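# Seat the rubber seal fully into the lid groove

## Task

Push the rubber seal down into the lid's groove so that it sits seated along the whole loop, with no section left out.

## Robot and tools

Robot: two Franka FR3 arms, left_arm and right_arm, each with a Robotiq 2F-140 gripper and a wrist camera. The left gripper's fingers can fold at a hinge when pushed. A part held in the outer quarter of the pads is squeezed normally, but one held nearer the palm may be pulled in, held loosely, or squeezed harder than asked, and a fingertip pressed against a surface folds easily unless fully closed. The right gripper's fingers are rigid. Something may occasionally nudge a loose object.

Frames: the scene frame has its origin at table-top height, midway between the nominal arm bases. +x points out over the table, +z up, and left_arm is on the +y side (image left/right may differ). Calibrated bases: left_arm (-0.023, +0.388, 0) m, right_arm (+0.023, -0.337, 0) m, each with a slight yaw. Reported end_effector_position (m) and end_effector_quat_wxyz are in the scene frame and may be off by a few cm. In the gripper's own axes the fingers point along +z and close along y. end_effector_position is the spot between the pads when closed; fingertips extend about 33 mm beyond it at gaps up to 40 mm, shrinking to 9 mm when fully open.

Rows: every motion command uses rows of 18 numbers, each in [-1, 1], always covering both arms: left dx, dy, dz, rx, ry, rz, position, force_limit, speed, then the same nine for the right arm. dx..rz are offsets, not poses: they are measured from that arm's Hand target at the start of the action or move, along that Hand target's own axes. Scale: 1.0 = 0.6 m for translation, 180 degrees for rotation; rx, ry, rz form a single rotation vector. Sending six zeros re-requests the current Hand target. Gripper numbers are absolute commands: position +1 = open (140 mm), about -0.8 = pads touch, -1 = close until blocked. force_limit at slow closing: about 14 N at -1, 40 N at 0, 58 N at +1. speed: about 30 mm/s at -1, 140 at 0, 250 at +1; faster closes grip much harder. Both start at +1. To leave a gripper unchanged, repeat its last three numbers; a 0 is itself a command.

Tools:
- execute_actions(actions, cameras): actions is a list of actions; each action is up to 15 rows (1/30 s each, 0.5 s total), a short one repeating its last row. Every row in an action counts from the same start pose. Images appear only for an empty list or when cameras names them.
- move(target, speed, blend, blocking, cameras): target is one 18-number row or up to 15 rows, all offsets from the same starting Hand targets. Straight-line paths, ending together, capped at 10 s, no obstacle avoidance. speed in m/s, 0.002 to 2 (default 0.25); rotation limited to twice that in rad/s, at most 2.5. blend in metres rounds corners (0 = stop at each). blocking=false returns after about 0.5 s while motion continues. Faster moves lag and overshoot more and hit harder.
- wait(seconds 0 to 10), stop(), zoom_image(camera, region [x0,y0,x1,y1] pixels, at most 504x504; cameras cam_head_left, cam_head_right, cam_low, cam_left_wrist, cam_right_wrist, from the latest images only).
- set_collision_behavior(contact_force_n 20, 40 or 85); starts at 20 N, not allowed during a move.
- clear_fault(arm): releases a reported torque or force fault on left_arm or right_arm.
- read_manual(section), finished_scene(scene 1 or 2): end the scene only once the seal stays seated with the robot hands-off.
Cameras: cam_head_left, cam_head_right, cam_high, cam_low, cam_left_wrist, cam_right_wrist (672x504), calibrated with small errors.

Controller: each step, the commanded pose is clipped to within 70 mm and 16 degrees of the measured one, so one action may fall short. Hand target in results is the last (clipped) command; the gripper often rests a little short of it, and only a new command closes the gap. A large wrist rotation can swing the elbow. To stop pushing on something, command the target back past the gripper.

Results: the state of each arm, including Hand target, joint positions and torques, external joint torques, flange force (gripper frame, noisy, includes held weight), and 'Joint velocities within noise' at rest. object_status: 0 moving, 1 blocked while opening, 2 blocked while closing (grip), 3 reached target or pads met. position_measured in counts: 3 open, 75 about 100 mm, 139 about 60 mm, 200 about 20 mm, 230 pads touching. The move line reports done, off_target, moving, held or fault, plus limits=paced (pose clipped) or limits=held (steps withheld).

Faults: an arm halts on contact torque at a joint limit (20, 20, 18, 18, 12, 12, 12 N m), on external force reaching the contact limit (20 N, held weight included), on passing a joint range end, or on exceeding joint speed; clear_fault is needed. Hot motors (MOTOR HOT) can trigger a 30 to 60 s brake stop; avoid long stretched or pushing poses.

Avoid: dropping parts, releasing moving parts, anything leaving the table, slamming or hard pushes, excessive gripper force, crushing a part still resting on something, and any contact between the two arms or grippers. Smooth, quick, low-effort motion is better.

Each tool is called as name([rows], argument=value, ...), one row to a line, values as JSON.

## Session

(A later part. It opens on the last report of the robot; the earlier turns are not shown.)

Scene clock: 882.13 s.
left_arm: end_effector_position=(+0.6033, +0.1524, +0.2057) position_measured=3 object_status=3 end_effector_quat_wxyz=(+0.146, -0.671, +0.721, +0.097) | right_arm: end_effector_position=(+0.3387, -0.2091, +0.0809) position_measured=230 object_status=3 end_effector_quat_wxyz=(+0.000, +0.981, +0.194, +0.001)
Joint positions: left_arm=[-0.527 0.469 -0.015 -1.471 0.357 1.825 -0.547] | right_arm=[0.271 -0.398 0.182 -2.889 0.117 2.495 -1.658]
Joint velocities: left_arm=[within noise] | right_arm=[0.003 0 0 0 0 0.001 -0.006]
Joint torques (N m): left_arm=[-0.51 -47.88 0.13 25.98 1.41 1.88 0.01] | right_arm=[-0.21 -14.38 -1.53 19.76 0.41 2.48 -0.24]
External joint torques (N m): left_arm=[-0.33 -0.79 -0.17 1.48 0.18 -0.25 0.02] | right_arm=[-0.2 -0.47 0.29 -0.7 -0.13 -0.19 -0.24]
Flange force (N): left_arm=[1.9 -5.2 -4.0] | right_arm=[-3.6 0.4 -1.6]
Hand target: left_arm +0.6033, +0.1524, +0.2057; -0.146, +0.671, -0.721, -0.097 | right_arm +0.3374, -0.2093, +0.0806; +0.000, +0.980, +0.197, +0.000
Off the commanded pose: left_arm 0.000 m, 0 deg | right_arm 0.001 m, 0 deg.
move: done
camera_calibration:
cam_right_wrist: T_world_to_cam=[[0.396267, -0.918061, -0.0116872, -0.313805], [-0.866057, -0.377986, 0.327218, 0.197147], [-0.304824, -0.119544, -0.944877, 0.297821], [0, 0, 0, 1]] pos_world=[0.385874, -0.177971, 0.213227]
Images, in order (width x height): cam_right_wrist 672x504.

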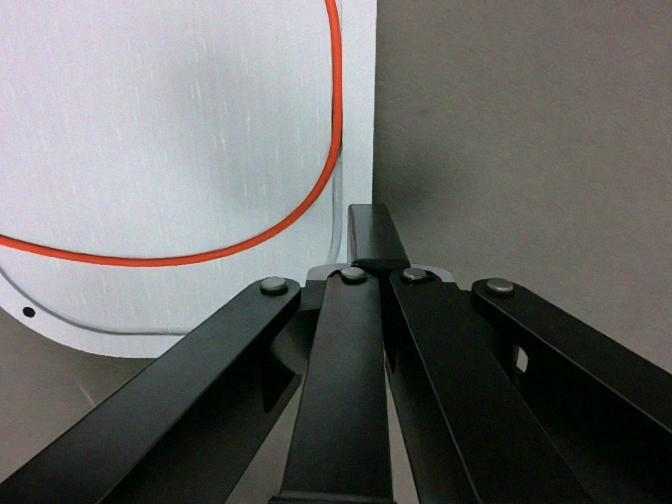

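move(target=[0,0,0,0,0,0,1,1,1,0.1813,-0.2107,-0.2323,0,0,0,1,-0.8,0.5], speed=0.2, cameras=["cam_right_wrist", "cam_low"])

zoom_image(camera="cam_low", region=[430, 210, 630, 330])

Scene clock: 980.37 s.
left_arm: end_effector_position=(+0.6033, +0.1524, +0.2057) position_measured=3 object_status=3 end_effector_quat_wxyz=(+0.146, -0.671, +0.721, +0.097) | right_arm: end_effector_position=(+0.3889, -0.0499, +0.2204) position_measured=3 object_status=3 end_effector_quat_wxyz=(-0.002, +0.980, +0.199, +0.001)
Joint positions: left_arm=[-0.527 0.469 -0.015 -1.471 0.357 1.825 -0.547] | right_arm=[0.291 -0.269 0.395 -2.342 0.121 2.092 -1.402]
Joint velocities: left_arm=[within noise] | right_arm=[0 0 -0.001 0 0 -0.001 0.005]
Joint torques (N m): left_arm=[-0.55 -47.82 0.11 26 1.4 1.88 0.02] | right_arm=[-0.95 -20.13 -2.2 24.72 0.46 2.49 0.18]
External joint torques (N m): left_arm=[-0.67 -0.85 -0.43 1.57 0.16 -0.23 0.03] | right_arm=[-0.92 0.22 1.12 0.4 -0.3 -0.19 0.18]
Flange force (N): left_arm=[2.3 -5.3 -4.3] | right_arm=[3.2 -1.7 -0.5]
Hand target: left_arm +0.6033, +0.1524, +0.2057; -0.146, +0.671, -0.721, -0.097 | right_arm +0.3890, -0.0507, +0.2201; +0.000, +0.980, +0.197, +0.000
Off the commanded pose: left_arm 0.000 m, 0 deg | right_arm 0.001 m, 0 deg.
move: done
camera_calibration:
cam_right_wrist: T_world_to_cam=[[0.406307, -0.913608, -0.0152941, -0.188714], [-0.861398, -0.388564, 0.327125, 0.252784], [-0.304807, -0.119739, -0.944857, 0.463992], [0, 0, 0, 1]] pos_world=[0.435852, -0.0186294, 0.352828]
Images, in order (width x height): cam_low 672x504, cam_right_wrist 672x504.

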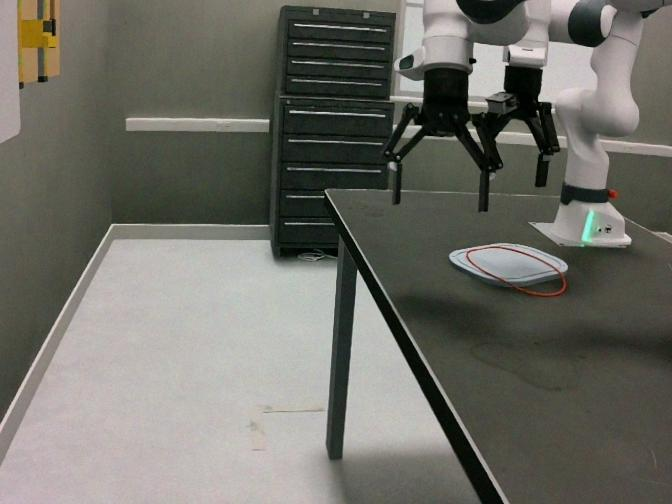

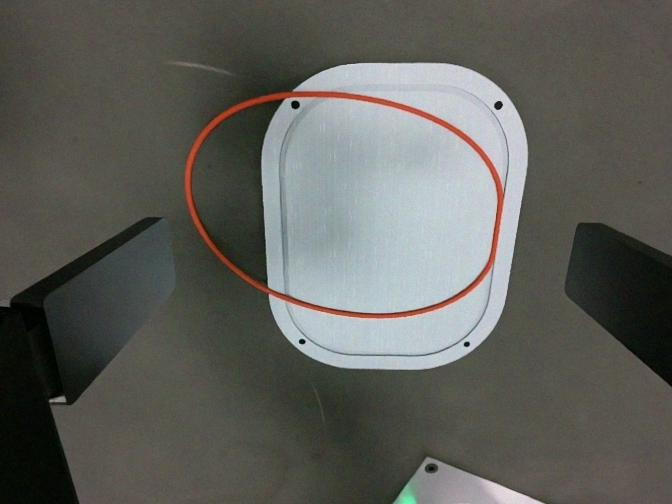

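Scaled by 2.520 from the camera's 672x504 image, which has a finer 960x720 frame.

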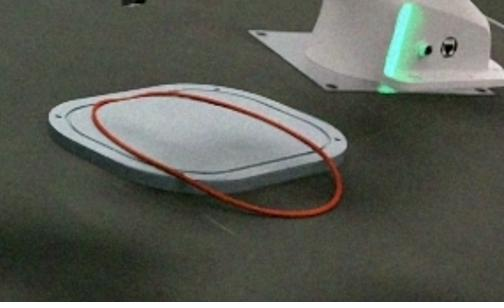

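move(target=[0,0,0,0,0,0,1,1,1,-0.0302,-0.225,0.2168,0,0,0,-0.35,-0.8,0.5], speed=0.2, cameras=["cam_right_wrist"])

Scene clock: 1021.70 s.
left_arm: end_effector_position=(+0.6033, +0.1524, +0.2057) position_measured=3 object_status=3 end_effector_quat_wxyz=(+0.146, -0.671, +0.721, +0.097) | right_arm: end_effector_position=(+0.3196, +0.0660, +0.0902) position_measured=173 object_status=3 end_effector_quat_wxyz=(+0.000, +0.980, +0.198, -0.001)
Joint positions: left_arm=[-0.527 0.469 -0.015 -1.471 0.357 1.825 -0.547] | right_arm=[0.383 0.063 0.595 -2.373 -0.05 2.423 -0.998]
Joint velocities: left_arm=[within noise] | right_arm=[0 0 0 0 0.001 0.002 0.005]
Joint torques (N m): left_arm=[-0.55 -47.87 0.15 26.06 1.41 1.88 0.02] | right_arm=[-0.31 -25.41 1.49 21.52 0.13 2.89 0.25]
External joint torques (N m): left_arm=[-0.61 -0.8 -0.34 1.57 0.17 -0.24 0.03] | right_arm=[-0.25 0.06 0.46 0.29 -0.41 0.25 0.25]
Flange force (N): left_arm=[2.3 -5.5 -4.3] | right_arm=[1.6 -1.8 1.7]
Hand target: left_arm +0.6033, +0.1524, +0.2057; -0.146, +0.671, -0.721, -0.097 | right_arm +0.3201, +0.0669, +0.0901; +0.000, +0.980, +0.197, +0.000
Off the commanded pose: left_arm 0.000 m, 0 deg | right_arm 0.001 m, 0 deg.
move: done
camera_calibration:
cam_right_wrist: T_world_to_cam=[[0.404302, -0.914532, -0.0130688, -0.0561853], [-0.861057, -0.385401, 0.331733, 0.27997], [-0.308417, -0.122867, -0.943283, 0.33481], [0, 0, 0, 1]] pos_world=[0.367047, 0.0976549, 0.222211]
Images, in order (width x height): cam_right_wrist 672x504.

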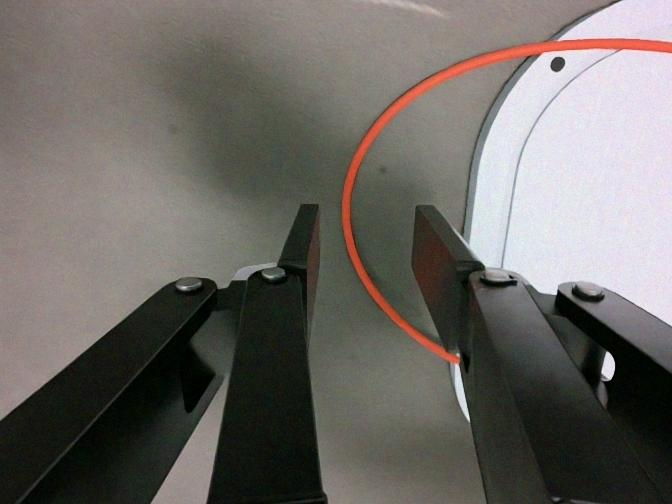

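move([
  [0,0,0,0,0,0,1,1,1,0,-0.012,0.075,0,0,0,-0.35,-0.8,0.5],
  [0,0,0,0,0,0,1,1,1,0,-0.012,0.0855,0,0,0,-0.35,-0.8,0.5],
], speed=[0.1,0.03], cameras=["cam_right_wrist"])

zoom_image(camera="cam_right_wrist", region=[260, 150, 480, 330])

Scene clock: 1034.70 s.
left_arm: end_effector_position=(+0.6033, +0.1524, +0.2057) position_measured=3 object_status=3 end_effector_quat_wxyz=(+0.146, -0.671, +0.721, +0.097) | right_arm: end_effector_position=(+0.3172, +0.0730, +0.0392) position_measured=173 object_status=3 end_effector_quat_wxyz=(+0.000, +0.980, +0.198, -0.001)
Joint positions: left_arm=[-0.527 0.469 -0.015 -1.471 0.357 1.825 -0.547] | right_arm=[0.431 0.2 0.547 -2.378 -0.18 2.54 -0.894]
Joint velocities: left_arm=[within noise] | right_arm=[-0.001 0 -0.001 -0.001 0 0.001 0.006]
Joint torques (N m): left_arm=[-0.52 -47.86 0.15 26.07 1.41 1.89 0] | right_arm=[-0.2 -28.95 3.47 19.14 0.04 2.97 0.23]
External joint torques (N m): left_arm=[-0.52 -1.18 -0.29 1.8 0.19 -0.21 0.02] | right_arm=[-0.22 -0.02 0.17 -0.32 -0.42 0.3 0.23]
Flange force (N): left_arm=[2.0 -5.4 -4.7] | right_arm=[-0.9 0.1 1.8]
Hand target: left_arm +0.6033, +0.1524, +0.2057; -0.146, +0.671, -0.721, -0.097 | right_arm +0.3173, +0.0736, +0.0388; +0.000, +0.980, +0.197, +0.000
Off the commanded pose: left_arm 0.000 m, 0 deg | right_arm 0.001 m, 0 deg.
move: done
camera_calibration:
cam_right_wrist: T_world_to_cam=[[0.40394, -0.914694, -0.012903, -0.0493194], [-0.861406, -0.385079, 0.331199, 0.297587], [-0.307915, -0.12267, -0.943473, 0.286717], [0, 0, 0, 1]] pos_world=[0.36455, 0.104654, 0.171312]
Images, in order (width x height): cam_right_wrist 672x504.

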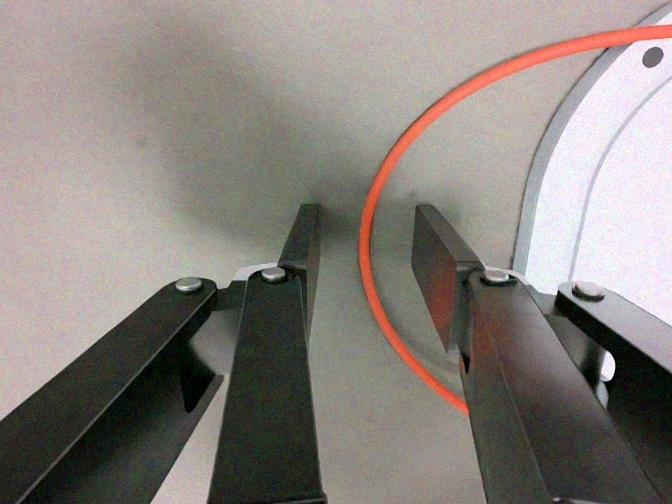

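Scaled by 2.291 from the camera's 672x504 image, which has a finer 960x720 frame.

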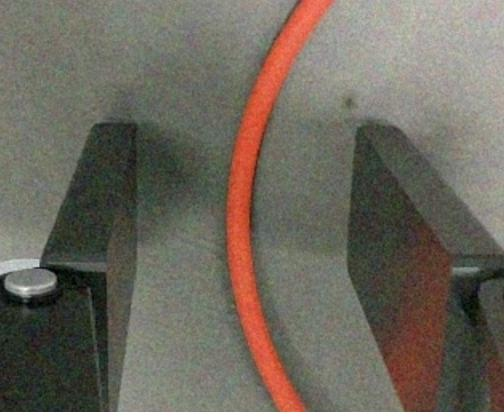

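move(target=[0,0,0,0,0,0,1,1,1,0,0,0,0,0,0,-1,-0.8,-1], speed=0.05)

wait(seconds=0.7)

move([
  [0,0,0,0,0,0,1,1,1,0,0,-0.0387,0,0,0,-1,-0.8,-1],
  [0,0,0,0,0,0,1,1,1,-0.086,0.1468,-0.0387,0,0,0,-1,-0.8,-1],
], speed=[0.06,0.06], blend=[0.005,0], cameras=["cam_right_wrist","cam_low","cam_head_left"])

zoom_image(camera="cam_low", region=[430, 210, 630, 330])

Scene clock: 1046.47 s.
left_arm: end_effector_position=(+0.6033, +0.1524, +0.2057) position_measured=3 object_status=3 end_effector_quat_wxyz=(+0.146, -0.671, +0.721, +0.097) | right_arm: end_effector_position=(+0.3172, +0.0730, +0.0392) position_measured=225 object_status=0 end_effector_quat_wxyz=(+0.000, +0.980, +0.197, -0.001)
Joint positions: left_arm=[-0.527 0.469 -0.015 -1.471 0.357 1.825 -0.547] | right_arm=[0.433 0.2 0.546 -2.378 -0.18 2.54 -0.892]
Joint torques (N m): left_arm=[-0.52 -47.86 0.16 26.03 1.41 1.89 0.03] | right_arm=[0.11 -29.07 3.66 19.07 0.14 2.89 0.25]
External joint torques (N m): left_arm=[-0.61 -0.88 -0.35 1.58 0.17 -0.22 0.05] | right_arm=[0.13 -0.3 0.43 -0.31 -0.32 0.25 0.25]
Flange force (N): left_arm=[2.2 -5.3 -4.3] | right_arm=[-1.8 -0.1 0.8]
Hand target: left_arm +0.6033, +0.1524, +0.2057; -0.146, +0.671, -0.721, -0.097 | right_arm +0.3173, +0.0736, +0.0388; +0.000, +0.980, +0.197, +0.000
Off the commanded pose: left_arm 0.000 m, 0 deg | right_arm 0.001 m, 0 deg.
move: done

Scene clock: 1047.17 s.
left_arm: end_effector_position=(+0.6033, +0.1524, +0.2057) position_measured=3 object_status=3 end_effector_quat_wxyz=(+0.146, -0.671, +0.721, +0.097) | right_arm: end_effector_position=(+0.3172, +0.0730, +0.0392) position_measured=225 object_status=2 end_effector_quat_wxyz=(+0.000, +0.980, +0.197, -0.001)
Joint positions: left_arm=[-0.527 0.469 -0.015 -1.471 0.357 1.825 -0.547] | right_arm=[0.433 0.2 0.546 -2.378 -0.18 2.54 -0.892]
Joint torques (N m): left_arm=[-0.54 -47.86 0.13 26.03 1.41 1.88 -0.03] | right_arm=[-0.21 -29.05 3.49 19.07 0.13 2.89 0.26]
External joint torques (N m): left_arm=[-0.56 -0.82 -0.32 1.56 0.17 -0.24 -0.02] | right_arm=[-0.12 -0.16 0.3 -0.38 -0.33 0.23 0.26]
Flange force (N): left_arm=[2.3 -5.4 -4.3] | right_arm=[-1.6 0.2 1.1]
Hand target: left_arm +0.6033, +0.1524, +0.2057; -0.146, +0.671, -0.721, -0.097 | right_arm +0.3173, +0.0736, +0.0388; +0.000, +0.980, +0.197, +0.000
Tool commands: left_gripper/position=+1.0 left_gripper/force_limit=+1.0 left_gripper/speed=+1.0 right_gripper/position=-1.0 right_gripper/force_limit=-0.8 right_gripper/speed=-1.0
Off the commanded pose: left_arm 0.000 m, 0 deg | right_arm 0.001 m, 0 deg.
wait: 0.70 s; at rest by 0.17 s

Scene clock: 1050.37 s.
left_arm: end_effector_position=(+0.6033, +0.1524, +0.2057) position_measured=3 object_status=3 end_effector_quat_wxyz=(+0.146, -0.671, +0.721, +0.097) | right_arm: end_effector_position=(+0.3039, -0.0279, +0.0618) position_measured=225 object_status=2 end_effector_quat_wxyz=(+0.001, +0.981, +0.195, -0.001)
Joint positions: left_arm=[-0.527 0.469 -0.015 -1.471 0.357 1.825 -0.547] | right_arm=[0.374 -0.115 0.517 -2.659 0.102 2.554 -1.202]
Joint velocities: left_arm=[within noise] | right_arm=[0 0.002 0.001 0 0 0 -0.007]
Joint torques (N m): left_arm=[-0.55 -47.87 0.14 26.02 1.42 1.88 0.02] | right_arm=[-0.21 -20.72 -1.28 18.84 0.61 2.9 -0.04]
External joint torques (N m): left_arm=[-0.42 -0.78 -0.2 1.52 0.18 -0.25 0.03] | right_arm=[-0.23 -0.73 0.24 -0.79 0.14 0.23 -0.04]
Flange force (N): left_arm=[2.0 -5.4 -4.1] | right_arm=[-4.5 2.0 -1.1]
Hand target: left_arm +0.6033, +0.1524, +0.2057; -0.146, +0.671, -0.721, -0.097 | right_arm +0.3037, -0.0276, +0.0620; +0.000, +0.980, +0.197, +0.000
Off the commanded pose: left_arm 0.000 m, 0 deg | right_arm 0.000 m, 0 deg.
move: done
camera_calibration:
cam_right_wrist: T_world_to_cam=[[0.39768, -0.917461, -0.0107986, -0.134215], [-0.864424, -0.378585, 0.330825, 0.240988], [-0.307607, -0.122228, -0.94363, 0.29152], [0, 0, 0, 1]] pos_world=[0.351364, 0.00372891, 0.193913]
Images, in order (width x height): cam_head_left 672x504, cam_low 672x504, cam_right_wrist 672x504.

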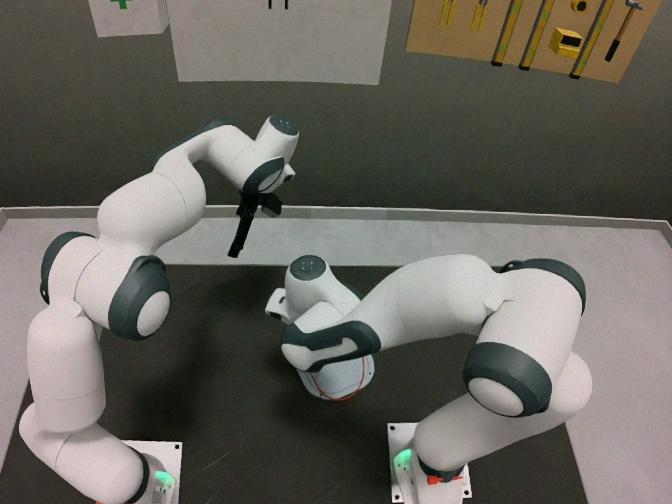

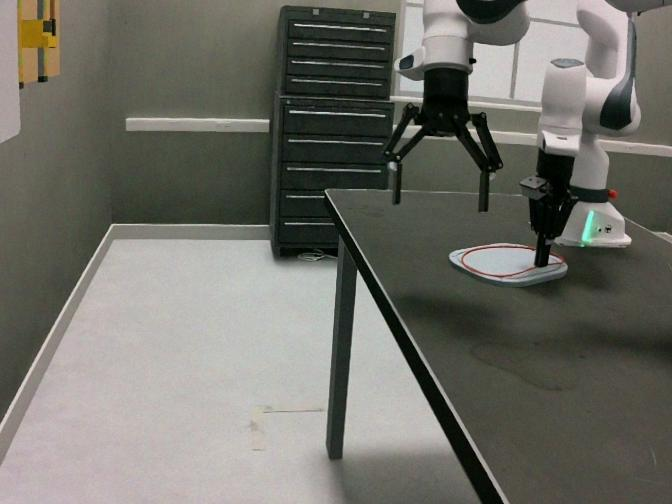

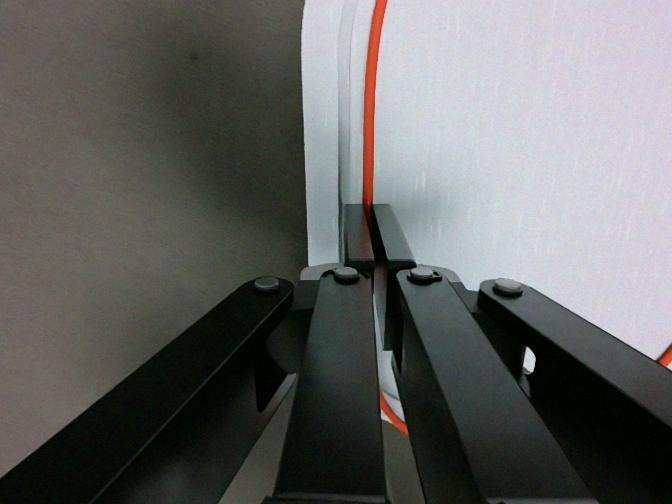

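Scaled by 2.520 from the camera's 672x504 image, which has a finer 960x720 frame.

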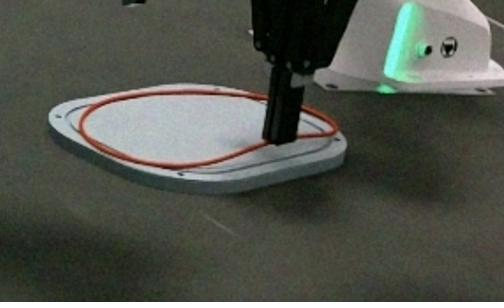

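zoom_image(camera="cam_right_wrist", region=[280, 40, 440, 250])

Scaled by 2.400 from the camera's 672x504 image, which has a finer 960x720 frame.

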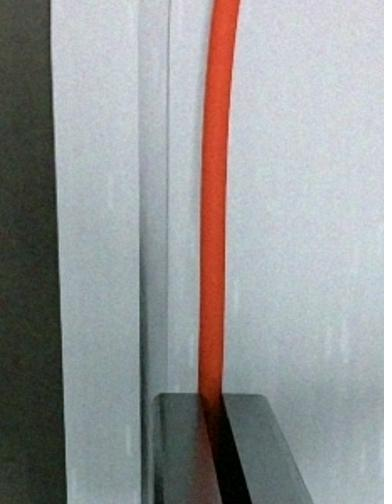

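move(target=[0,0,0,0,0,0,1,1,1,0,-0.0146,0.012,0,0,-0.0078,-1,-0.8,-1], speed=0.05, cameras=["cam_right_wrist"])

zoom_image(camera="cam_right_wrist", region=[280, 40, 440, 250])

Scene clock: 1082.83 s.
left_arm: end_effector_position=(+0.6033, +0.1524, +0.2057) position_measured=3 object_status=3 end_effector_quat_wxyz=(+0.146, -0.671, +0.721, +0.097) | right_arm: end_effector_position=(+0.2996, -0.0205, +0.0547) position_measured=225 object_status=2 end_effector_quat_wxyz=(+0.000, +0.978, +0.210, -0.001)
Joint positions: left_arm=[-0.527 0.469 -0.015 -1.471 0.357 1.825 -0.547] | right_arm=[0.375 -0.086 0.531 -2.653 0.085 2.575 -1.203]
Joint velocities: left_arm=[within noise] | right_arm=[0 0.001 0.002 0 0 0.003 0.001]
Joint torques (N m): left_arm=[-0.5 -47.83 0.17 26.02 1.39 1.87 0] | right_arm=[-0.6 -20.07 -0.25 19.49 0.07 2.95 0.18]
External joint torques (N m): left_arm=[-0.37 -0.75 -0.18 1.49 0.16 -0.26 0.02] | right_arm=[-0.57 0.26 0.97 0.26 -0.39 0.3 0.18]
Flange force (N): left_arm=[2.0 -5.4 -4.0] | right_arm=[2.9 -2.3 3.5]
Hand target: left_arm +0.6033, +0.1524, +0.2057; -0.146, +0.671, -0.721, -0.097 | right_arm +0.3003, -0.0195, +0.0548; +0.000, +0.978, +0.209, +0.000
Off the commanded pose: left_arm 0.000 m, 0 deg | right_arm 0.001 m, 0 deg.
move: done
camera_calibration:
cam_right_wrist: T_world_to_cam=[[0.424937, -0.905128, -0.0130858, -0.133694], [-0.851974, -0.404784, 0.3321, 0.238071], [-0.30589, -0.129973, -0.943153, 0.283646], [0, 0, 0, 1]] pos_world=[0.346406, 0.0122233, 0.186709]
Images, in order (width x height): cam_right_wrist 672x504.

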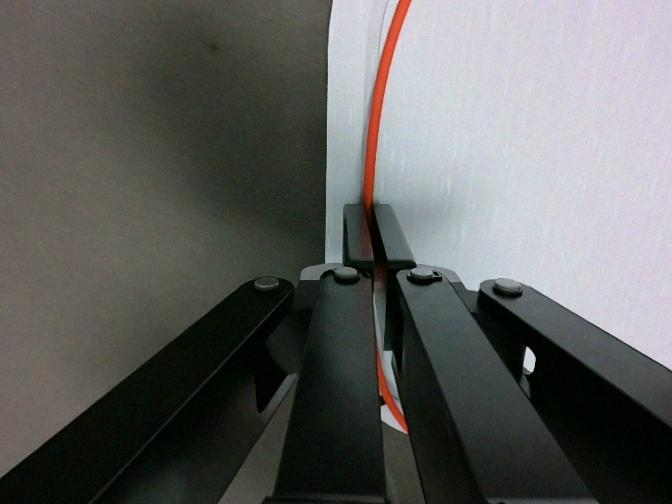

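Scaled by 2.400 from the camera's 672x504 image, which has a finer 960x720 frame.

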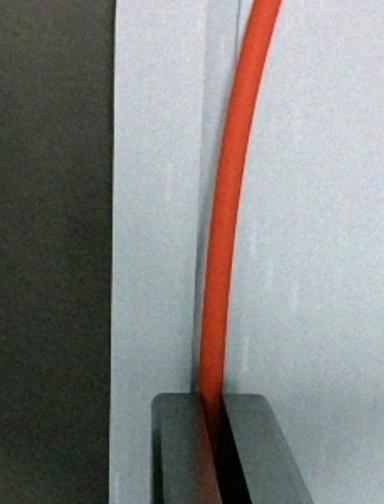

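move(target=[0,0,0,0,0,0,1,1,1,0,0.0004,0.0105,0,0,0,-1,-0.8,-1], speed=0.03)

move(target=[0,0,0,0,0,0,1,1,1,0,0,0.0015,0,0,0,-0.6,-0.8,-1], speed=0.02, cameras=["cam_right_wrist"])

zoom_image(camera="cam_right_wrist", region=[280, 40, 440, 250])

Scene clock: 1098.30 s.
left_arm: end_effector_position=(+0.6033, +0.1524, +0.2057) position_measured=3 object_status=3 end_effector_quat_wxyz=(+0.146, -0.671, +0.721, +0.097) | right_arm: end_effector_position=(+0.2996, -0.0197, +0.0494) position_measured=225 object_status=2 end_effector_quat_wxyz=(+0.000, +0.977, +0.211, -0.001)
Joint positions: left_arm=[-0.527 0.469 -0.015 -1.471 0.357 1.825 -0.547] | right_arm=[0.374 -0.068 0.532 -2.653 0.07 2.592 -1.193]
Joint velocities: left_arm=[within noise] | right_arm=[-0.001 0 0 -0.001 0 0 0.006]
Joint torques (N m): left_arm=[-0.55 -47.81 0.12 26 1.4 1.87 0] | right_arm=[-1.14 -19.69 -0.43 18.39 0 3.46 0.33]
External joint torques (N m): left_arm=[-0.43 -0.85 -0.23 1.56 0.17 -0.25 0.01] | right_arm=[-1.08 1.05 0.57 -0.63 -0.44 0.8 0.33]
Flange force (N): left_arm=[2.0 -5.4 -4.2] | right_arm=[3.1 -1.5 8.5]
Hand target: left_arm +0.6033, +0.1524, +0.2057; -0.146, +0.671, -0.721, -0.097 | right_arm +0.3004, -0.0197, +0.0485; +0.000, +0.978, +0.209, +0.000
Off the commanded pose: left_arm 0.000 m, 0 deg | right_arm 0.001 m, 0 deg.
move: done

Scene clock: 1099.00 s.
left_arm: end_effector_position=(+0.6033, +0.1524, +0.2057) position_measured=3 object_status=3 end_effector_quat_wxyz=(+0.146, -0.671, +0.721, +0.097) | right_arm: end_effector_position=(+0.3013, -0.0196, +0.0494) position_measured=205 object_status=0 end_effector_quat_wxyz=(-0.001, +0.978, +0.210, +0.001)
Joint positions: left_arm=[-0.527 0.469 -0.015 -1.471 0.357 1.825 -0.547] | right_arm=[0.372 -0.067 0.532 -2.653 0.066 2.597 -1.19]
Joint torques (N m): left_arm=[-0.53 -47.83 0.14 26.02 1.4 1.89 0.01] | right_arm=[-0.2 -18.97 0.38 18.17 0.18 3.21 0.33]
External joint torques (N m): left_arm=[-0.59 -0.92 -0.35 1.61 0.16 -0.23 0.03] | right_arm=[-0.14 1.72 1.36 -0.76 -0.26 0.56 0.33]
Flange force (N): left_arm=[2.2 -5.3 -4.4] | right_arm=[2.8 -3.7 9.1]
Hand target: left_arm +0.6033, +0.1524, +0.2057; -0.146, +0.671, -0.721, -0.097 | right_arm +0.3004, -0.0197, +0.0476; +0.000, +0.978, +0.209, +0.000
Off the commanded pose: left_arm 0.000 m, 0 deg | right_arm 0.002 m, 0 deg.
move: done
camera_calibration:
cam_right_wrist: T_world_to_cam=[[0.42539, -0.904919, -0.0128691, -0.133745], [-0.853039, -0.40567, 0.328263, 0.242193], [-0.302272, -0.128662, -0.944499, 0.278293], [0, 0, 0, 1]] pos_world=[0.347614, 0.0130281, 0.181623]
Images, in order (width x height): cam_right_wrist 672x504.

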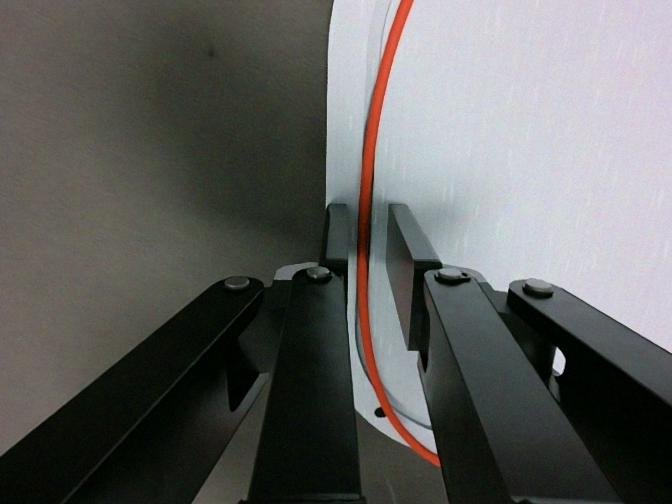

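Scaled by 2.400 from the camera's 672x504 image, which has a finer 960x720 frame.

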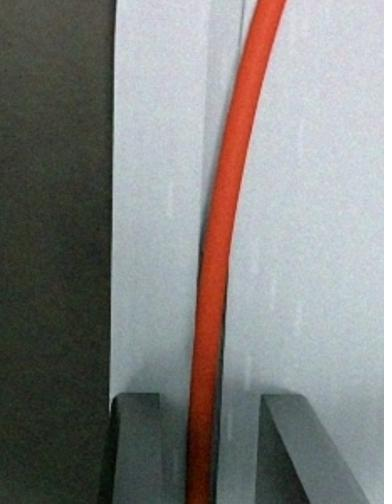

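move([
  [0,0,0,0,0,0,1,1,1,0,0,-0.02,0,0,0,-0.6,-0.8,-1],
  [0,0,0,0,0,0,1,1,1,0,0.0005,-0.0225,0,0,0,-1,-0.8,-0.5],
], speed=0.06)

move([
  [0,0,0,0,0,0,1,1,1,0,0,0.0135,0,0,0,-1,-0.8,-0.5],
  [0,0,0,0,0,0,1,1,1,-0.002,0,0.0255,0,0,0,-1,-0.8,-0.5],
], speed=[0.05,0.02])

Scene clock: 1111.93 s.
left_arm: end_effector_position=(+0.6033, +0.1524, +0.2057) position_measured=3 object_status=3 end_effector_quat_wxyz=(+0.146, -0.671, +0.721, +0.097) | right_arm: end_effector_position=(+0.3007, -0.0205, +0.0604) position_measured=232 object_status=3 end_effector_quat_wxyz=(+0.000, +0.978, +0.208, +0.000)
Joint positions: left_arm=[-0.527 0.469 -0.015 -1.471 0.357 1.825 -0.547] | right_arm=[0.377 -0.103 0.53 -2.651 0.094 2.56 -1.205]
Joint torques (N m): left_arm=[-0.54 -47.88 0.13 26.01 1.4 1.87 0.02] | right_arm=[-0.41 -20.93 -0.99 19.67 0.62 2.49 -0.29]
External joint torques (N m): left_arm=[-0.59 -0.89 -0.35 1.57 0.16 -0.25 0.04] | right_arm=[-0.38 -0.9 0.44 0.22 0.15 -0.16 -0.29]
Flange force (N): left_arm=[2.2 -5.2 -4.3] | right_arm=[-2.2 1.4 -3.7]
Hand target: left_arm +0.6033, +0.1524, +0.2057; -0.146, +0.671, -0.721, -0.097 | right_arm +0.3005, -0.0200, +0.0611; +0.000, +0.978, +0.209, +0.000
Off the commanded pose: left_arm 0.000 m, 0 deg | right_arm 0.001 m, 0 deg.
move: done

Scene clock: 1113.47 s.
left_arm: end_effector_position=(+0.6033, +0.1524, +0.2057) position_measured=3 object_status=3 end_effector_quat_wxyz=(+0.146, -0.671, +0.721, +0.097) | right_arm: end_effector_position=(+0.3001, -0.0198, +0.0497) position_measured=232 object_status=3 end_effector_quat_wxyz=(+0.000, +0.977, +0.211, +0.001)
Joint positions: left_arm=[-0.527 0.469 -0.015 -1.471 0.357 1.825 -0.547] | right_arm=[0.374 -0.07 0.533 -2.656 0.066 2.595 -1.19]
Joint velocities: left_arm=[within noise] | right_arm=[0 0 0.001 0.001 -0.002 -0.001 0.007]
Joint torques (N m): left_arm=[-0.52 -47.82 0.14 26 1.4 1.89 0] | right_arm=[-1.25 -15.94 -0.36 16.65 -0.04 4.34 0.25]
External joint torques (N m): left_arm=[-0.61 -0.86 -0.37 1.56 0.16 -0.22 0.01] | right_arm=[-1.28 4.74 0.58 -2.48 -0.48 1.66 0.25]
Flange force (N): left_arm=[2.2 -5.2 -4.3] | right_arm=[7.7 -3.0 23.6]
Hand target: left_arm +0.6033, +0.1524, +0.2057; -0.146, +0.671, -0.721, -0.097 | right_arm +0.2994, -0.0205, +0.0458; +0.000, +0.978, +0.209, +0.000
Off the commanded pose: left_arm 0.000 m, 0 deg | right_arm 0.004 m, 0 deg.
move: off_target (right_arm)

move([
  [0,0,0,0,0,0,1,1,1,0,0,-0.03,0,0,0,-1,-0.8,-0.5],
  [0,0,0,0,0,0,1,1,1,0.1113,0.1543,-0.257,0,0,0,1,-0.8,0.5],
], speed=[0.06,0.2], blend=[0.01,0], cameras=["cam_right_wrist"])

zoom_image(camera="cam_right_wrist", region=[170, 20, 570, 420])

Scene clock: 1131.70 s.
left_arm: end_effector_position=(+0.6033, +0.1524, +0.2057) position_measured=3 object_status=3 end_effector_quat_wxyz=(+0.146, -0.671, +0.721, +0.097) | right_arm: end_effector_position=(+0.3985, -0.0774, +0.2003) position_measured=3 object_status=0 end_effector_quat_wxyz=(-0.002, +0.979, +0.206, +0.001)
Joint positions: left_arm=[-0.527 0.469 -0.015 -1.471 0.357 1.825 -0.547] | right_arm=[0.326 -0.265 0.308 -2.401 0.098 2.149 -1.457]
Joint torques (N m): left_arm=[-0.52 -47.84 0.17 25.98 1.4 1.89 0.02] | right_arm=[-0.58 -20.85 -1.87 24.34 0.42 2.51 -0.15]
External joint torques (N m): left_arm=[-0.42 -0.99 -0.2 1.6 0.17 -0.23 0.03] | right_arm=[-0.55 0.27 0.7 0.3 -0.32 -0.17 -0.15]
Flange force (N): left_arm=[1.8 -5.1 -4.3] | right_arm=[2.4 -0.4 -0.4]
Hand target: left_arm +0.6033, +0.1524, +0.2057; -0.146, +0.671, -0.721, -0.097 | right_arm +0.3983, -0.0778, +0.1999; +0.000, +0.978, +0.209, +0.000
Off the commanded pose: left_arm 0.000 m, 0 deg | right_arm 0.001 m, 0 deg.
move: done; blend cut to 0.009 m at target 1
camera_calibration:
cam_right_wrist: T_world_to_cam=[[0.417808, -0.908411, -0.0150663, -0.22225], [-0.856483, -0.399348, 0.327044, 0.254209], [-0.303107, -0.123738, -0.944889, 0.44356], [0, 0, 0, 1]] pos_world=[0.44503, -0.0454914, 0.332629]
Images, in order (width x height): cam_right_wrist 672x504.

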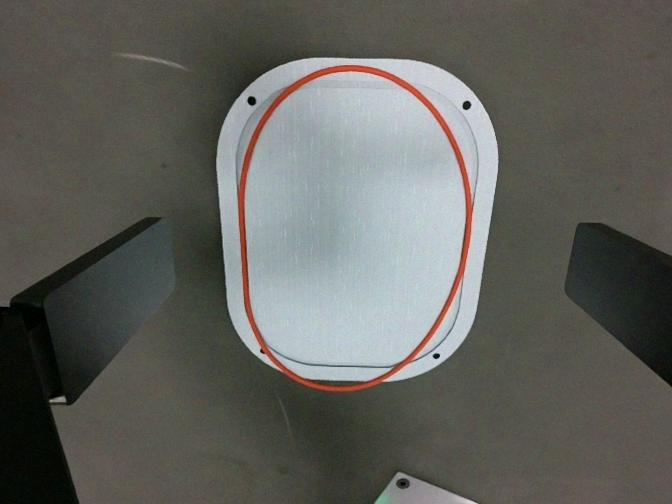

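Scaled by 1.260 from the camera's 672x504 image, which has a finer 960x720 frame.

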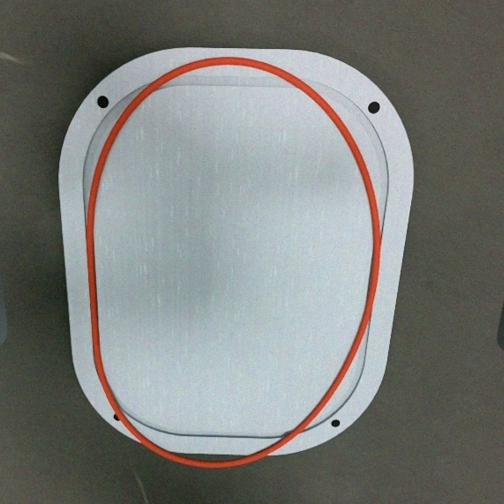

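move(target=[0,0,0,0,0,0,1,1,1,0.1063,-0.0142,0.1665,0,0,0.5,-0.35,-0.8,0.5], speed=0.3, cameras=["cam_right_wrist","cam_head_left"])

Scene clock: 1275.67 s.
left_arm: end_effector_position=(+0.6033, +0.1524, +0.2057) position_measured=3 object_status=3 end_effector_quat_wxyz=(+0.146, -0.671, +0.721, +0.097) | right_arm: end_effector_position=(+0.4533, -0.0436, +0.1005) position_measured=173 object_status=3 end_effector_quat_wxyz=(-0.002, +0.840, -0.542, -0.001)
Joint positions: left_arm=[-0.527 0.469 -0.015 -1.471 0.357 1.825 -0.547] | right_arm=[0.199 0.091 0.442 -2.302 -0.053 2.386 0.212]
Joint velocities: left_arm=[within noise] | right_arm=[-0.001 0.001 -0.001 -0.001 -0.001 0 0.006]
Joint torques (N m): left_arm=[-0.55 -47.85 0.07 26.03 1.4 1.89 0.01] | right_arm=[-0.27 -29.31 1.54 22.01 0.1 2.41 0.34]
External joint torques (N m): left_arm=[-0.67 -0.87 -0.47 1.58 0.16 -0.23 0.03] | right_arm=[-0.27 0.03 0.28 0.29 -0.41 -0.17 0.34]
Flange force (N): left_arm=[2.3 -5.2 -4.3] | right_arm=[-1.1 -2.1 0.2]
Hand target: left_arm +0.6033, +0.1524, +0.2057; -0.146, +0.671, -0.721, -0.097 | right_arm +0.4530, -0.0439, +0.1000; +0.000, +0.839, -0.544, +0.000
Off the commanded pose: left_arm 0.000 m, 0 deg | right_arm 0.001 m, 0 deg.
move: done
camera_calibration:
cam_right_wrist: T_world_to_cam=[[-0.904285, -0.426687, -0.0143995, 0.404245], [-0.406799, 0.85092, 0.33234, 0.197421], [-0.129552, 0.306387, -0.94305, 0.310056], [0, 0, 0, 1]] pos_world=[0.486032, -0.0905007, 0.232609]
Images, in order (width x height): cam_head_left 672x504, cam_right_wrist 672x504.

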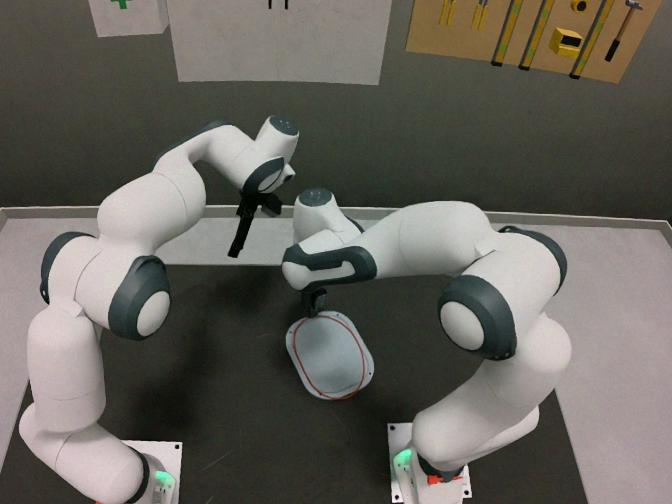

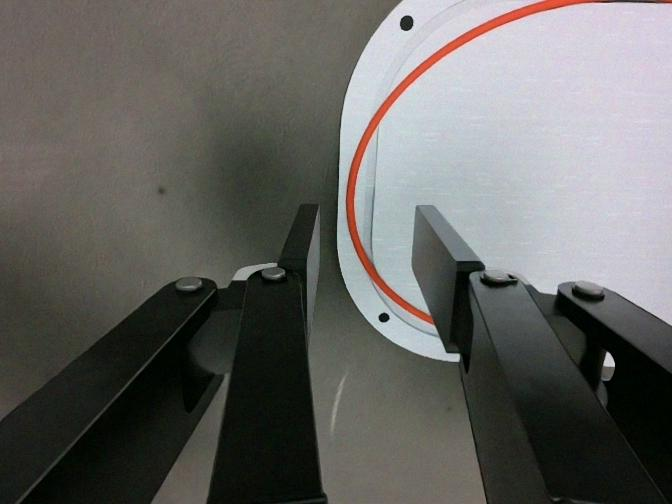

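move(target=[0,0,0,0,0,0,1,1,1,0,-0.0095,0.07,0,0,0,-0.35,-0.8,0.5], speed=0.1, cameras=["cam_right_wrist"])

zoom_image(camera="cam_right_wrist", region=[260, 100, 480, 320])

Scene clock: 1287.37 s.
left_arm: end_effector_position=(+0.6033, +0.1524, +0.2057) position_measured=3 object_status=3 end_effector_quat_wxyz=(+0.146, -0.671, +0.721, +0.097) | right_arm: end_effector_position=(+0.4572, -0.0422, +0.0580) position_measured=173 object_status=3 end_effector_quat_wxyz=(+0.001, +0.840, -0.542, -0.002)
Joint positions: left_arm=[-0.527 0.469 -0.015 -1.471 0.357 1.825 -0.547] | right_arm=[0.216 0.195 0.419 -2.302 -0.124 2.475 0.259]
Joint velocities: left_arm=[within noise] | right_arm=[0.001 0.001 0 0 -0.001 0.001 0.006]
Joint torques (N m): left_arm=[-0.55 -47.9 0.14 25.99 1.4 1.88 0.01] | right_arm=[-0.24 -32.02 2.84 20.6 0.07 2.87 0.31]
External joint torques (N m): left_arm=[-0.65 -0.81 -0.38 1.48 0.16 -0.25 0.03] | right_arm=[-0.22 -0.35 0.28 0.18 -0.39 0.31 0.31]
Flange force (N): left_arm=[2.2 -5.0 -4.2] | right_arm=[-0.6 0.2 0.6]
Hand target: left_arm +0.6033, +0.1524, +0.2057; -0.146, +0.671, -0.721, -0.097 | right_arm +0.4582, -0.0416, +0.0580; +0.000, +0.839, -0.544, +0.000
Off the commanded pose: left_arm 0.000 m, 0 deg | right_arm 0.001 m, 0 deg.
move: done
camera_calibration:
cam_right_wrist: T_world_to_cam=[[-0.904376, -0.426638, -0.00915911, 0.40751], [-0.405294, 0.852017, 0.331366, 0.211423], [-0.13357, 0.303391, -0.943458, 0.271699], [0, 0, 0, 1]] pos_world=[0.490521, -0.0887082, 0.190011]
Images, in order (width x height): cam_right_wrist 672x504.

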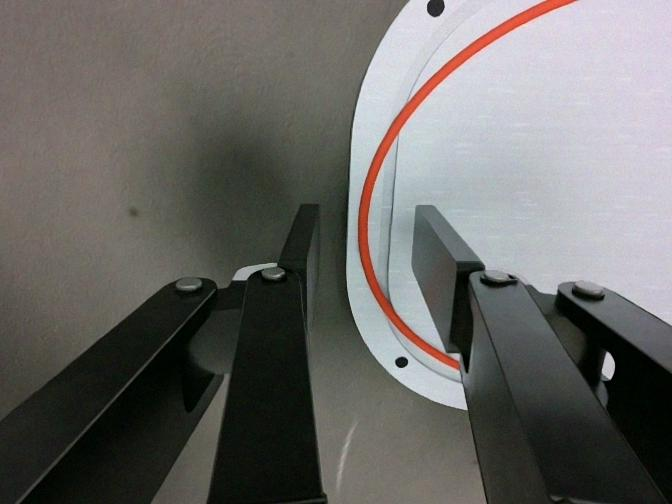

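Scaled by 2.291 from the camera's 672x504 image, which has a finer 960x720 frame.

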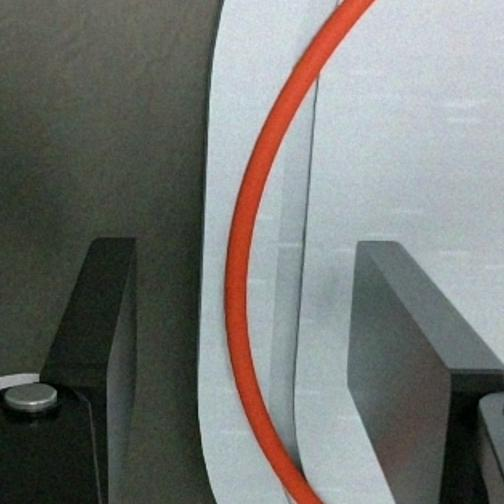

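move(target=[0,0,0,0,0,0,1,1,1,-0.005,-0.0015,0.0108,0,0,0,-0.35,-0.8,0.5], speed=0.03)

move(target=[0,0,0,0,0,0,1,1,1,0,0,0.0025,0,0,0,-0.35,-0.8,0.5], speed=0.02)

Scene clock: 1298.43 s.
left_arm: end_effector_position=(+0.6033, +0.1524, +0.2057) position_measured=3 object_status=3 end_effector_quat_wxyz=(+0.146, -0.671, +0.721, +0.097) | right_arm: end_effector_position=(+0.4568, -0.0392, +0.0516) position_measured=173 object_status=3 end_effector_quat_wxyz=(+0.001, +0.840, -0.542, -0.001)
Joint positions: left_arm=[-0.527 0.469 -0.015 -1.471 0.357 1.825 -0.547] | right_arm=[0.226 0.212 0.414 -2.299 -0.136 2.487 0.273]
Joint velocities: left_arm=[within noise] | right_arm=[-0.001 -0.001 -0.002 0 0 0.002 0.007]
Joint torques (N m): left_arm=[-0.52 -47.92 0.15 26.02 1.39 1.87 0.05] | right_arm=[-0.26 -32.26 3.01 20.35 0.1 2.82 0.39]
External joint torques (N m): left_arm=[-0.57 -0.64 -0.33 1.41 0.15 -0.26 0.07] | right_arm=[-0.21 -0.06 0.27 0.17 -0.36 0.27 0.39]
Flange force (N): left_arm=[2.2 -5.3 -4.0] | right_arm=[-0.9 -0.5 1.2]
Hand target: left_arm +0.6033, +0.1524, +0.2057; -0.146, +0.671, -0.721, -0.097 | right_arm +0.4578, -0.0385, +0.0515; +0.000, +0.839, -0.544, +0.000
Off the commanded pose: left_arm 0.000 m, 0 deg | right_arm 0.001 m, 0 deg.
move: done

Scene clock: 1299.13 s.
left_arm: end_effector_position=(+0.6033, +0.1524, +0.2057) position_measured=3 object_status=3 end_effector_quat_wxyz=(+0.146, -0.671, +0.721, +0.097) | right_arm: end_effector_position=(+0.4571, -0.0390, +0.0503) position_measured=173 object_status=3 end_effector_quat_wxyz=(+0.000, +0.840, -0.543, -0.001)
Joint positions: left_arm=[-0.527 0.469 -0.015 -1.471 0.357 1.825 -0.547] | right_arm=[0.228 0.216 0.412 -2.299 -0.138 2.491 0.276]
Joint torques (N m): left_arm=[-0.59 -47.84 0.19 25.97 1.41 1.88 0.05] | right_arm=[-0.06 -32.28 3.48 20.16 0.05 2.84 0.26]
External joint torques (N m): left_arm=[-0.5 -1.04 -0.18 1.64 0.18 -0.23 0.07] | right_arm=[-0.04 -0.1 0.68 0.05 -0.4 0.28 0.25]
Flange force (N): left_arm=[1.9 -5.2 -4.4] | right_arm=[-1.0 0.2 0.9]
Hand target: left_arm +0.6033, +0.1524, +0.2057; -0.146, +0.671, -0.721, -0.097 | right_arm +0.4578, -0.0385, +0.0500; +0.000, +0.839, -0.544, +0.000
Off the commanded pose: left_arm 0.000 m, 0 deg | right_arm 0.001 m, 0 deg.
move: done

move(target=[0,0,0,0,0,0,1,1,1,0,0,0.002,0,0,0,-0.35,-0.8,0.5], speed=0.02)

move(target=[0,0,0,0,0,0,1,1,1,0,0,0.002,0,0,0,-0.35,-0.8,0.5], speed=0.02)

Scene clock: 1303.73 s.
left_arm: end_effector_position=(+0.6033, +0.1524, +0.2057) position_measured=3 object_status=3 end_effector_quat_wxyz=(+0.146, -0.671, +0.721, +0.097) | right_arm: end_effector_position=(+0.4572, -0.0389, +0.0493) position_measured=173 object_status=3 end_effector_quat_wxyz=(+0.000, +0.840, -0.543, -0.001)
Joint positions: left_arm=[-0.527 0.469 -0.015 -1.471 0.357 1.825 -0.547] | right_arm=[0.229 0.218 0.41 -2.299 -0.14 2.494 0.278]
Joint torques (N m): left_arm=[-0.49 -47.84 0.14 26 1.4 1.89 0.02] | right_arm=[0.11 -32.35 3.42 19.89 0.05 2.82 0.24]
External joint torques (N m): left_arm=[-0.52 -0.88 -0.32 1.56 0.17 -0.23 0.04] | right_arm=[0.01 -0.04 0.48 -0.21 -0.4 0.26 0.24]
Flange force (N): left_arm=[2.1 -5.2 -4.2] | right_arm=[-0.8 0.8 1.2]
Hand target: left_arm +0.6033, +0.1524, +0.2057; -0.146, +0.671, -0.721, -0.097 | right_arm +0.4578, -0.0385, +0.0488; +0.000, +0.839, -0.544, +0.000
Off the commanded pose: left_arm 0.000 m, 0 deg | right_arm 0.001 m, 0 deg.
move: done

Scene clock: 1304.43 s.
left_arm: end_effector_position=(+0.6033, +0.1524, +0.2057) position_measured=3 object_status=3 end_effector_quat_wxyz=(+0.146, -0.671, +0.721, +0.097) | right_arm: end_effector_position=(+0.4573, -0.0389, +0.0482) position_measured=173 object_status=3 end_effector_quat_wxyz=(+0.000, +0.840, -0.543, -0.001)
Joint positions: left_arm=[-0.527 0.469 -0.015 -1.471 0.357 1.825 -0.547] | right_arm=[0.231 0.221 0.408 -2.299 -0.141 2.496 0.279]
Joint torques (N m): left_arm=[-0.54 -47.86 0.16 26.04 1.4 1.89 -0.02] | right_arm=[-0.51 -32.03 3.42 19.68 0.02 2.89 0.26]
External joint torques (N m): left_arm=[-0.51 -0.92 -0.27 1.61 0.17 -0.23 0] | right_arm=[-0.51 0.31 0.55 -0.41 -0.43 0.33 0.26]
Flange force (N): left_arm=[2.1 -5.3 -4.3] | right_arm=[-0.2 0.9 1.9]
Hand target: left_arm +0.6033, +0.1524, +0.2057; -0.146, +0.671, -0.721, -0.097 | right_arm +0.4578, -0.0384, +0.0476; +0.000, +0.839, -0.544, +0.000
Off the commanded pose: left_arm 0.000 m, 0 deg | right_arm 0.001 m, 0 deg.
move: done

move(target=[0,0,0,0,0,0,1,1,1,0,0,0.002,0,0,0,-0.35,-0.8,0.5], speed=0.02, cameras=["cam_right_wrist"])

zoom_image(camera="cam_right_wrist", region=[260, 100, 480, 320])

Scene clock: 1309.80 s.
left_arm: end_effector_position=(+0.6033, +0.1524, +0.2057) position_measured=3 object_status=3 end_effector_quat_wxyz=(+0.146, -0.671, +0.721, +0.097) | right_arm: end_effector_position=(+0.4573, -0.0388, +0.0482) position_measured=173 object_status=3 end_effector_quat_wxyz=(+0.000, +0.840, -0.543, -0.001)
Joint positions: left_arm=[-0.527 0.469 -0.015 -1.471 0.357 1.825 -0.547] | right_arm=[0.232 0.221 0.407 -2.299 -0.143 2.496 0.28]
Joint torques (N m): left_arm=[-0.51 -47.83 0.12 26.01 1.41 1.89 0.03] | right_arm=[0.14 -30.45 2.68 19.47 -0.05 3.27 0.3]
External joint torques (N m): left_arm=[-0.26 -0.85 -0.13 1.54 0.18 -0.25 0.04] | right_arm=[0.16 1.81 -0.15 -0.56 -0.5 0.72 0.3]
Flange force (N): left_arm=[1.8 -5.3 -4.1] | right_arm=[-1.4 -2.6 7.1]
Hand target: left_arm +0.6033, +0.1524, +0.2057; -0.146, +0.671, -0.721, -0.097 | right_arm +0.4578, -0.0384, +0.0464; +0.000, +0.839, -0.544, +0.000
Off the commanded pose: left_arm 0.000 m, 0 deg | right_arm 0.002 m, 0 deg.
move: done
camera_calibration:
cam_right_wrist: T_world_to_cam=[[-0.904867, -0.425562, -0.0106576, 0.409335], [-0.404885, 0.852631, 0.330286, 0.211622], [-0.13147, 0.30318, -0.943821, 0.260482], [0, 0, 0, 1]] pos_world=[0.490322, -0.0852112, 0.180315]
Images, in order (width x height): cam_right_wrist 672x504.

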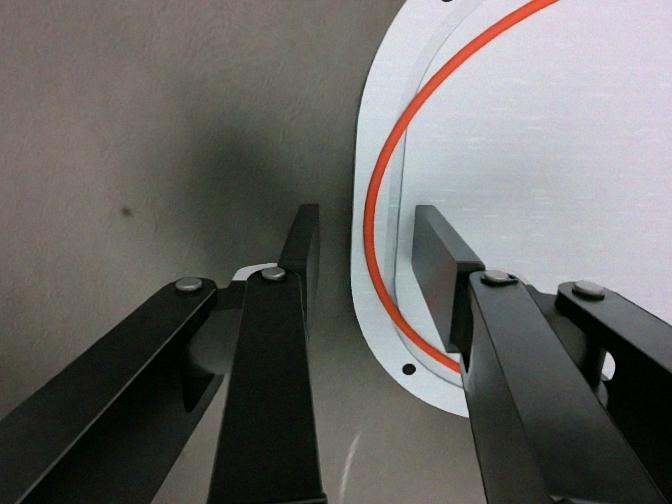

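Scaled by 2.291 from the camera's 672x504 image, which has a finer 960x720 frame.

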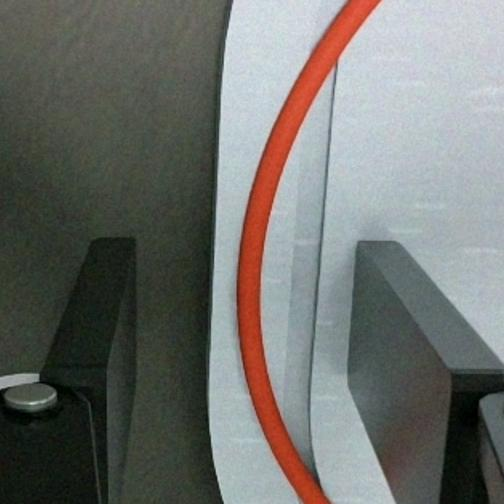

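move([
  [0,0,0,0,0,0,1,1,1,0,0,-0.005,0,0,0,-0.35,-0.8,0.5],
  [0,0,0,0,0,0,1,1,1,0,0,-0.005,0,0,0,-1,-0.8,-1],
], speed=0.02)

wait(seconds=0.5, cameras=["cam_right_wrist"])

zoom_image(camera="cam_right_wrist", region=[260, 100, 480, 320])

Scene clock: 1317.73 s.
left_arm: end_effector_position=(+0.6033, +0.1524, +0.2057) position_measured=3 object_status=3 end_effector_quat_wxyz=(+0.146, -0.671, +0.721, +0.097) | right_arm: end_effector_position=(+0.4581, -0.0386, +0.0498) position_measured=225 object_status=0 end_effector_quat_wxyz=(+0.000, +0.840, -0.543, +0.000)
Joint positions: left_arm=[-0.527 0.469 -0.015 -1.471 0.357 1.825 -0.547] | right_arm=[0.232 0.218 0.407 -2.298 -0.143 2.495 0.28]
Joint torques (N m): left_arm=[-0.57 -47.9 0.12 26.01 1.41 1.89 0.04] | right_arm=[-0.62 -32.91 3.47 19.91 0.32 2.62 0.13]
External joint torques (N m): left_arm=[-0.5 -0.71 -0.27 1.45 0.17 -0.25 0.05] | right_arm=[-0.6 -0.6 0.66 -0.17 -0.14 0.06 0.13]
Flange force (N): left_arm=[2.1 -5.3 -4.0] | right_arm=[0.6 2.5 -1.5]
Hand target: left_arm +0.6033, +0.1524, +0.2057; -0.146, +0.671, -0.721, -0.097 | right_arm +0.4578, -0.0385, +0.0494; +0.000, +0.839, -0.544, +0.000
Off the commanded pose: left_arm 0.000 m, 0 deg | right_arm 0.001 m, 0 deg.
move: done

Scene clock: 1318.23 s.
left_arm: end_effector_position=(+0.6033, +0.1524, +0.2057) position_measured=3 object_status=3 end_effector_quat_wxyz=(+0.146, -0.671, +0.721, +0.097) | right_arm: end_effector_position=(+0.4581, -0.0386, +0.0498) position_measured=225 object_status=2 end_effector_quat_wxyz=(+0.000, +0.840, -0.543, +0.000)
Joint positions: left_arm=[-0.527 0.469 -0.015 -1.471 0.357 1.825 -0.547] | right_arm=[0.232 0.218 0.407 -2.298 -0.143 2.495 0.28]
Joint torques (N m): left_arm=[-0.53 -47.89 0.16 25.99 1.4 1.88 0.02] | right_arm=[-0.62 -32.91 3.46 19.9 0.32 2.6 0.12]
External joint torques (N m): left_arm=[-0.62 -0.84 -0.36 1.5 0.16 -0.24 0.04] | right_arm=[-0.69 -0.61 0.57 -0.21 -0.13 0.04 0.12]
Flange force (N): left_arm=[2.1 -5.0 -4.2] | right_arm=[0.8 2.7 -1.5]
Hand target: left_arm +0.6033, +0.1524, +0.2057; -0.146, +0.671, -0.721, -0.097 | right_arm +0.4578, -0.0385, +0.0494; +0.000, +0.839, -0.544, +0.000
Tool commands: left_gripper/position=+1.0 left_gripper/force_limit=+1.0 left_gripper/speed=+1.0 right_gripper/position=-1.0 right_gripper/force_limit=-0.8 right_gripper/speed=-1.0
Off the commanded pose: left_arm 0.000 m, 0 deg | right_arm 0.001 m, 0 deg.
wait: 0.50 s; at rest by 0.17 s
camera_calibration:
cam_right_wrist: T_world_to_cam=[[-0.904818, -0.425606, -0.0127899, 0.410257], [-0.405703, 0.852608, 0.329339, 0.211665], [-0.129264, 0.303181, -0.944125, 0.261069], [0, 0, 0, 1]] pos_world=[0.490828, -0.0850111, 0.182019]
Images, in order (width x height): cam_right_wrist 672x504.

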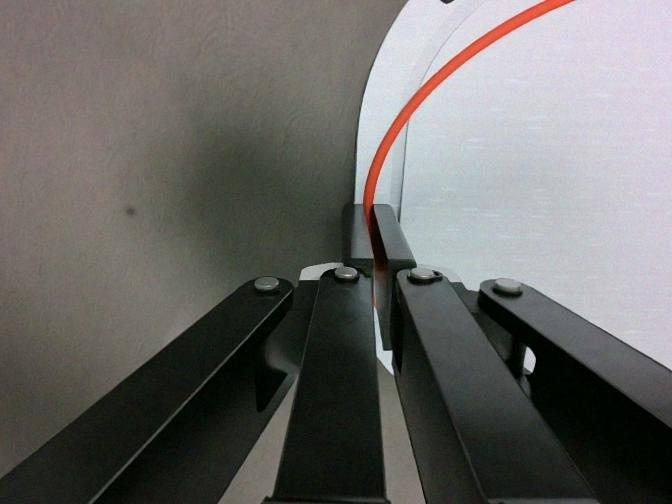

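Scaled by 2.291 from the camera's 672x504 image, which has a finer 960x720 frame.

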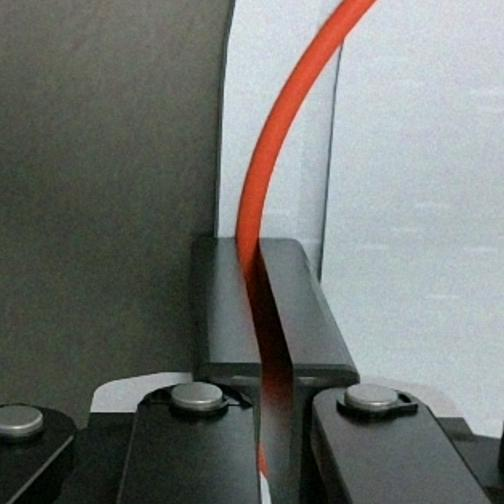

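zoom_image(camera="cam_right_wrist", region=[340, 120, 440, 220])

Scaled by 5.040 from the camera's 672x504 image, which has a finer 960x720 frame.

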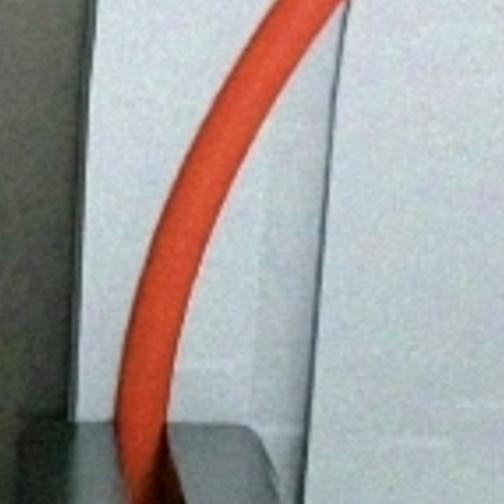

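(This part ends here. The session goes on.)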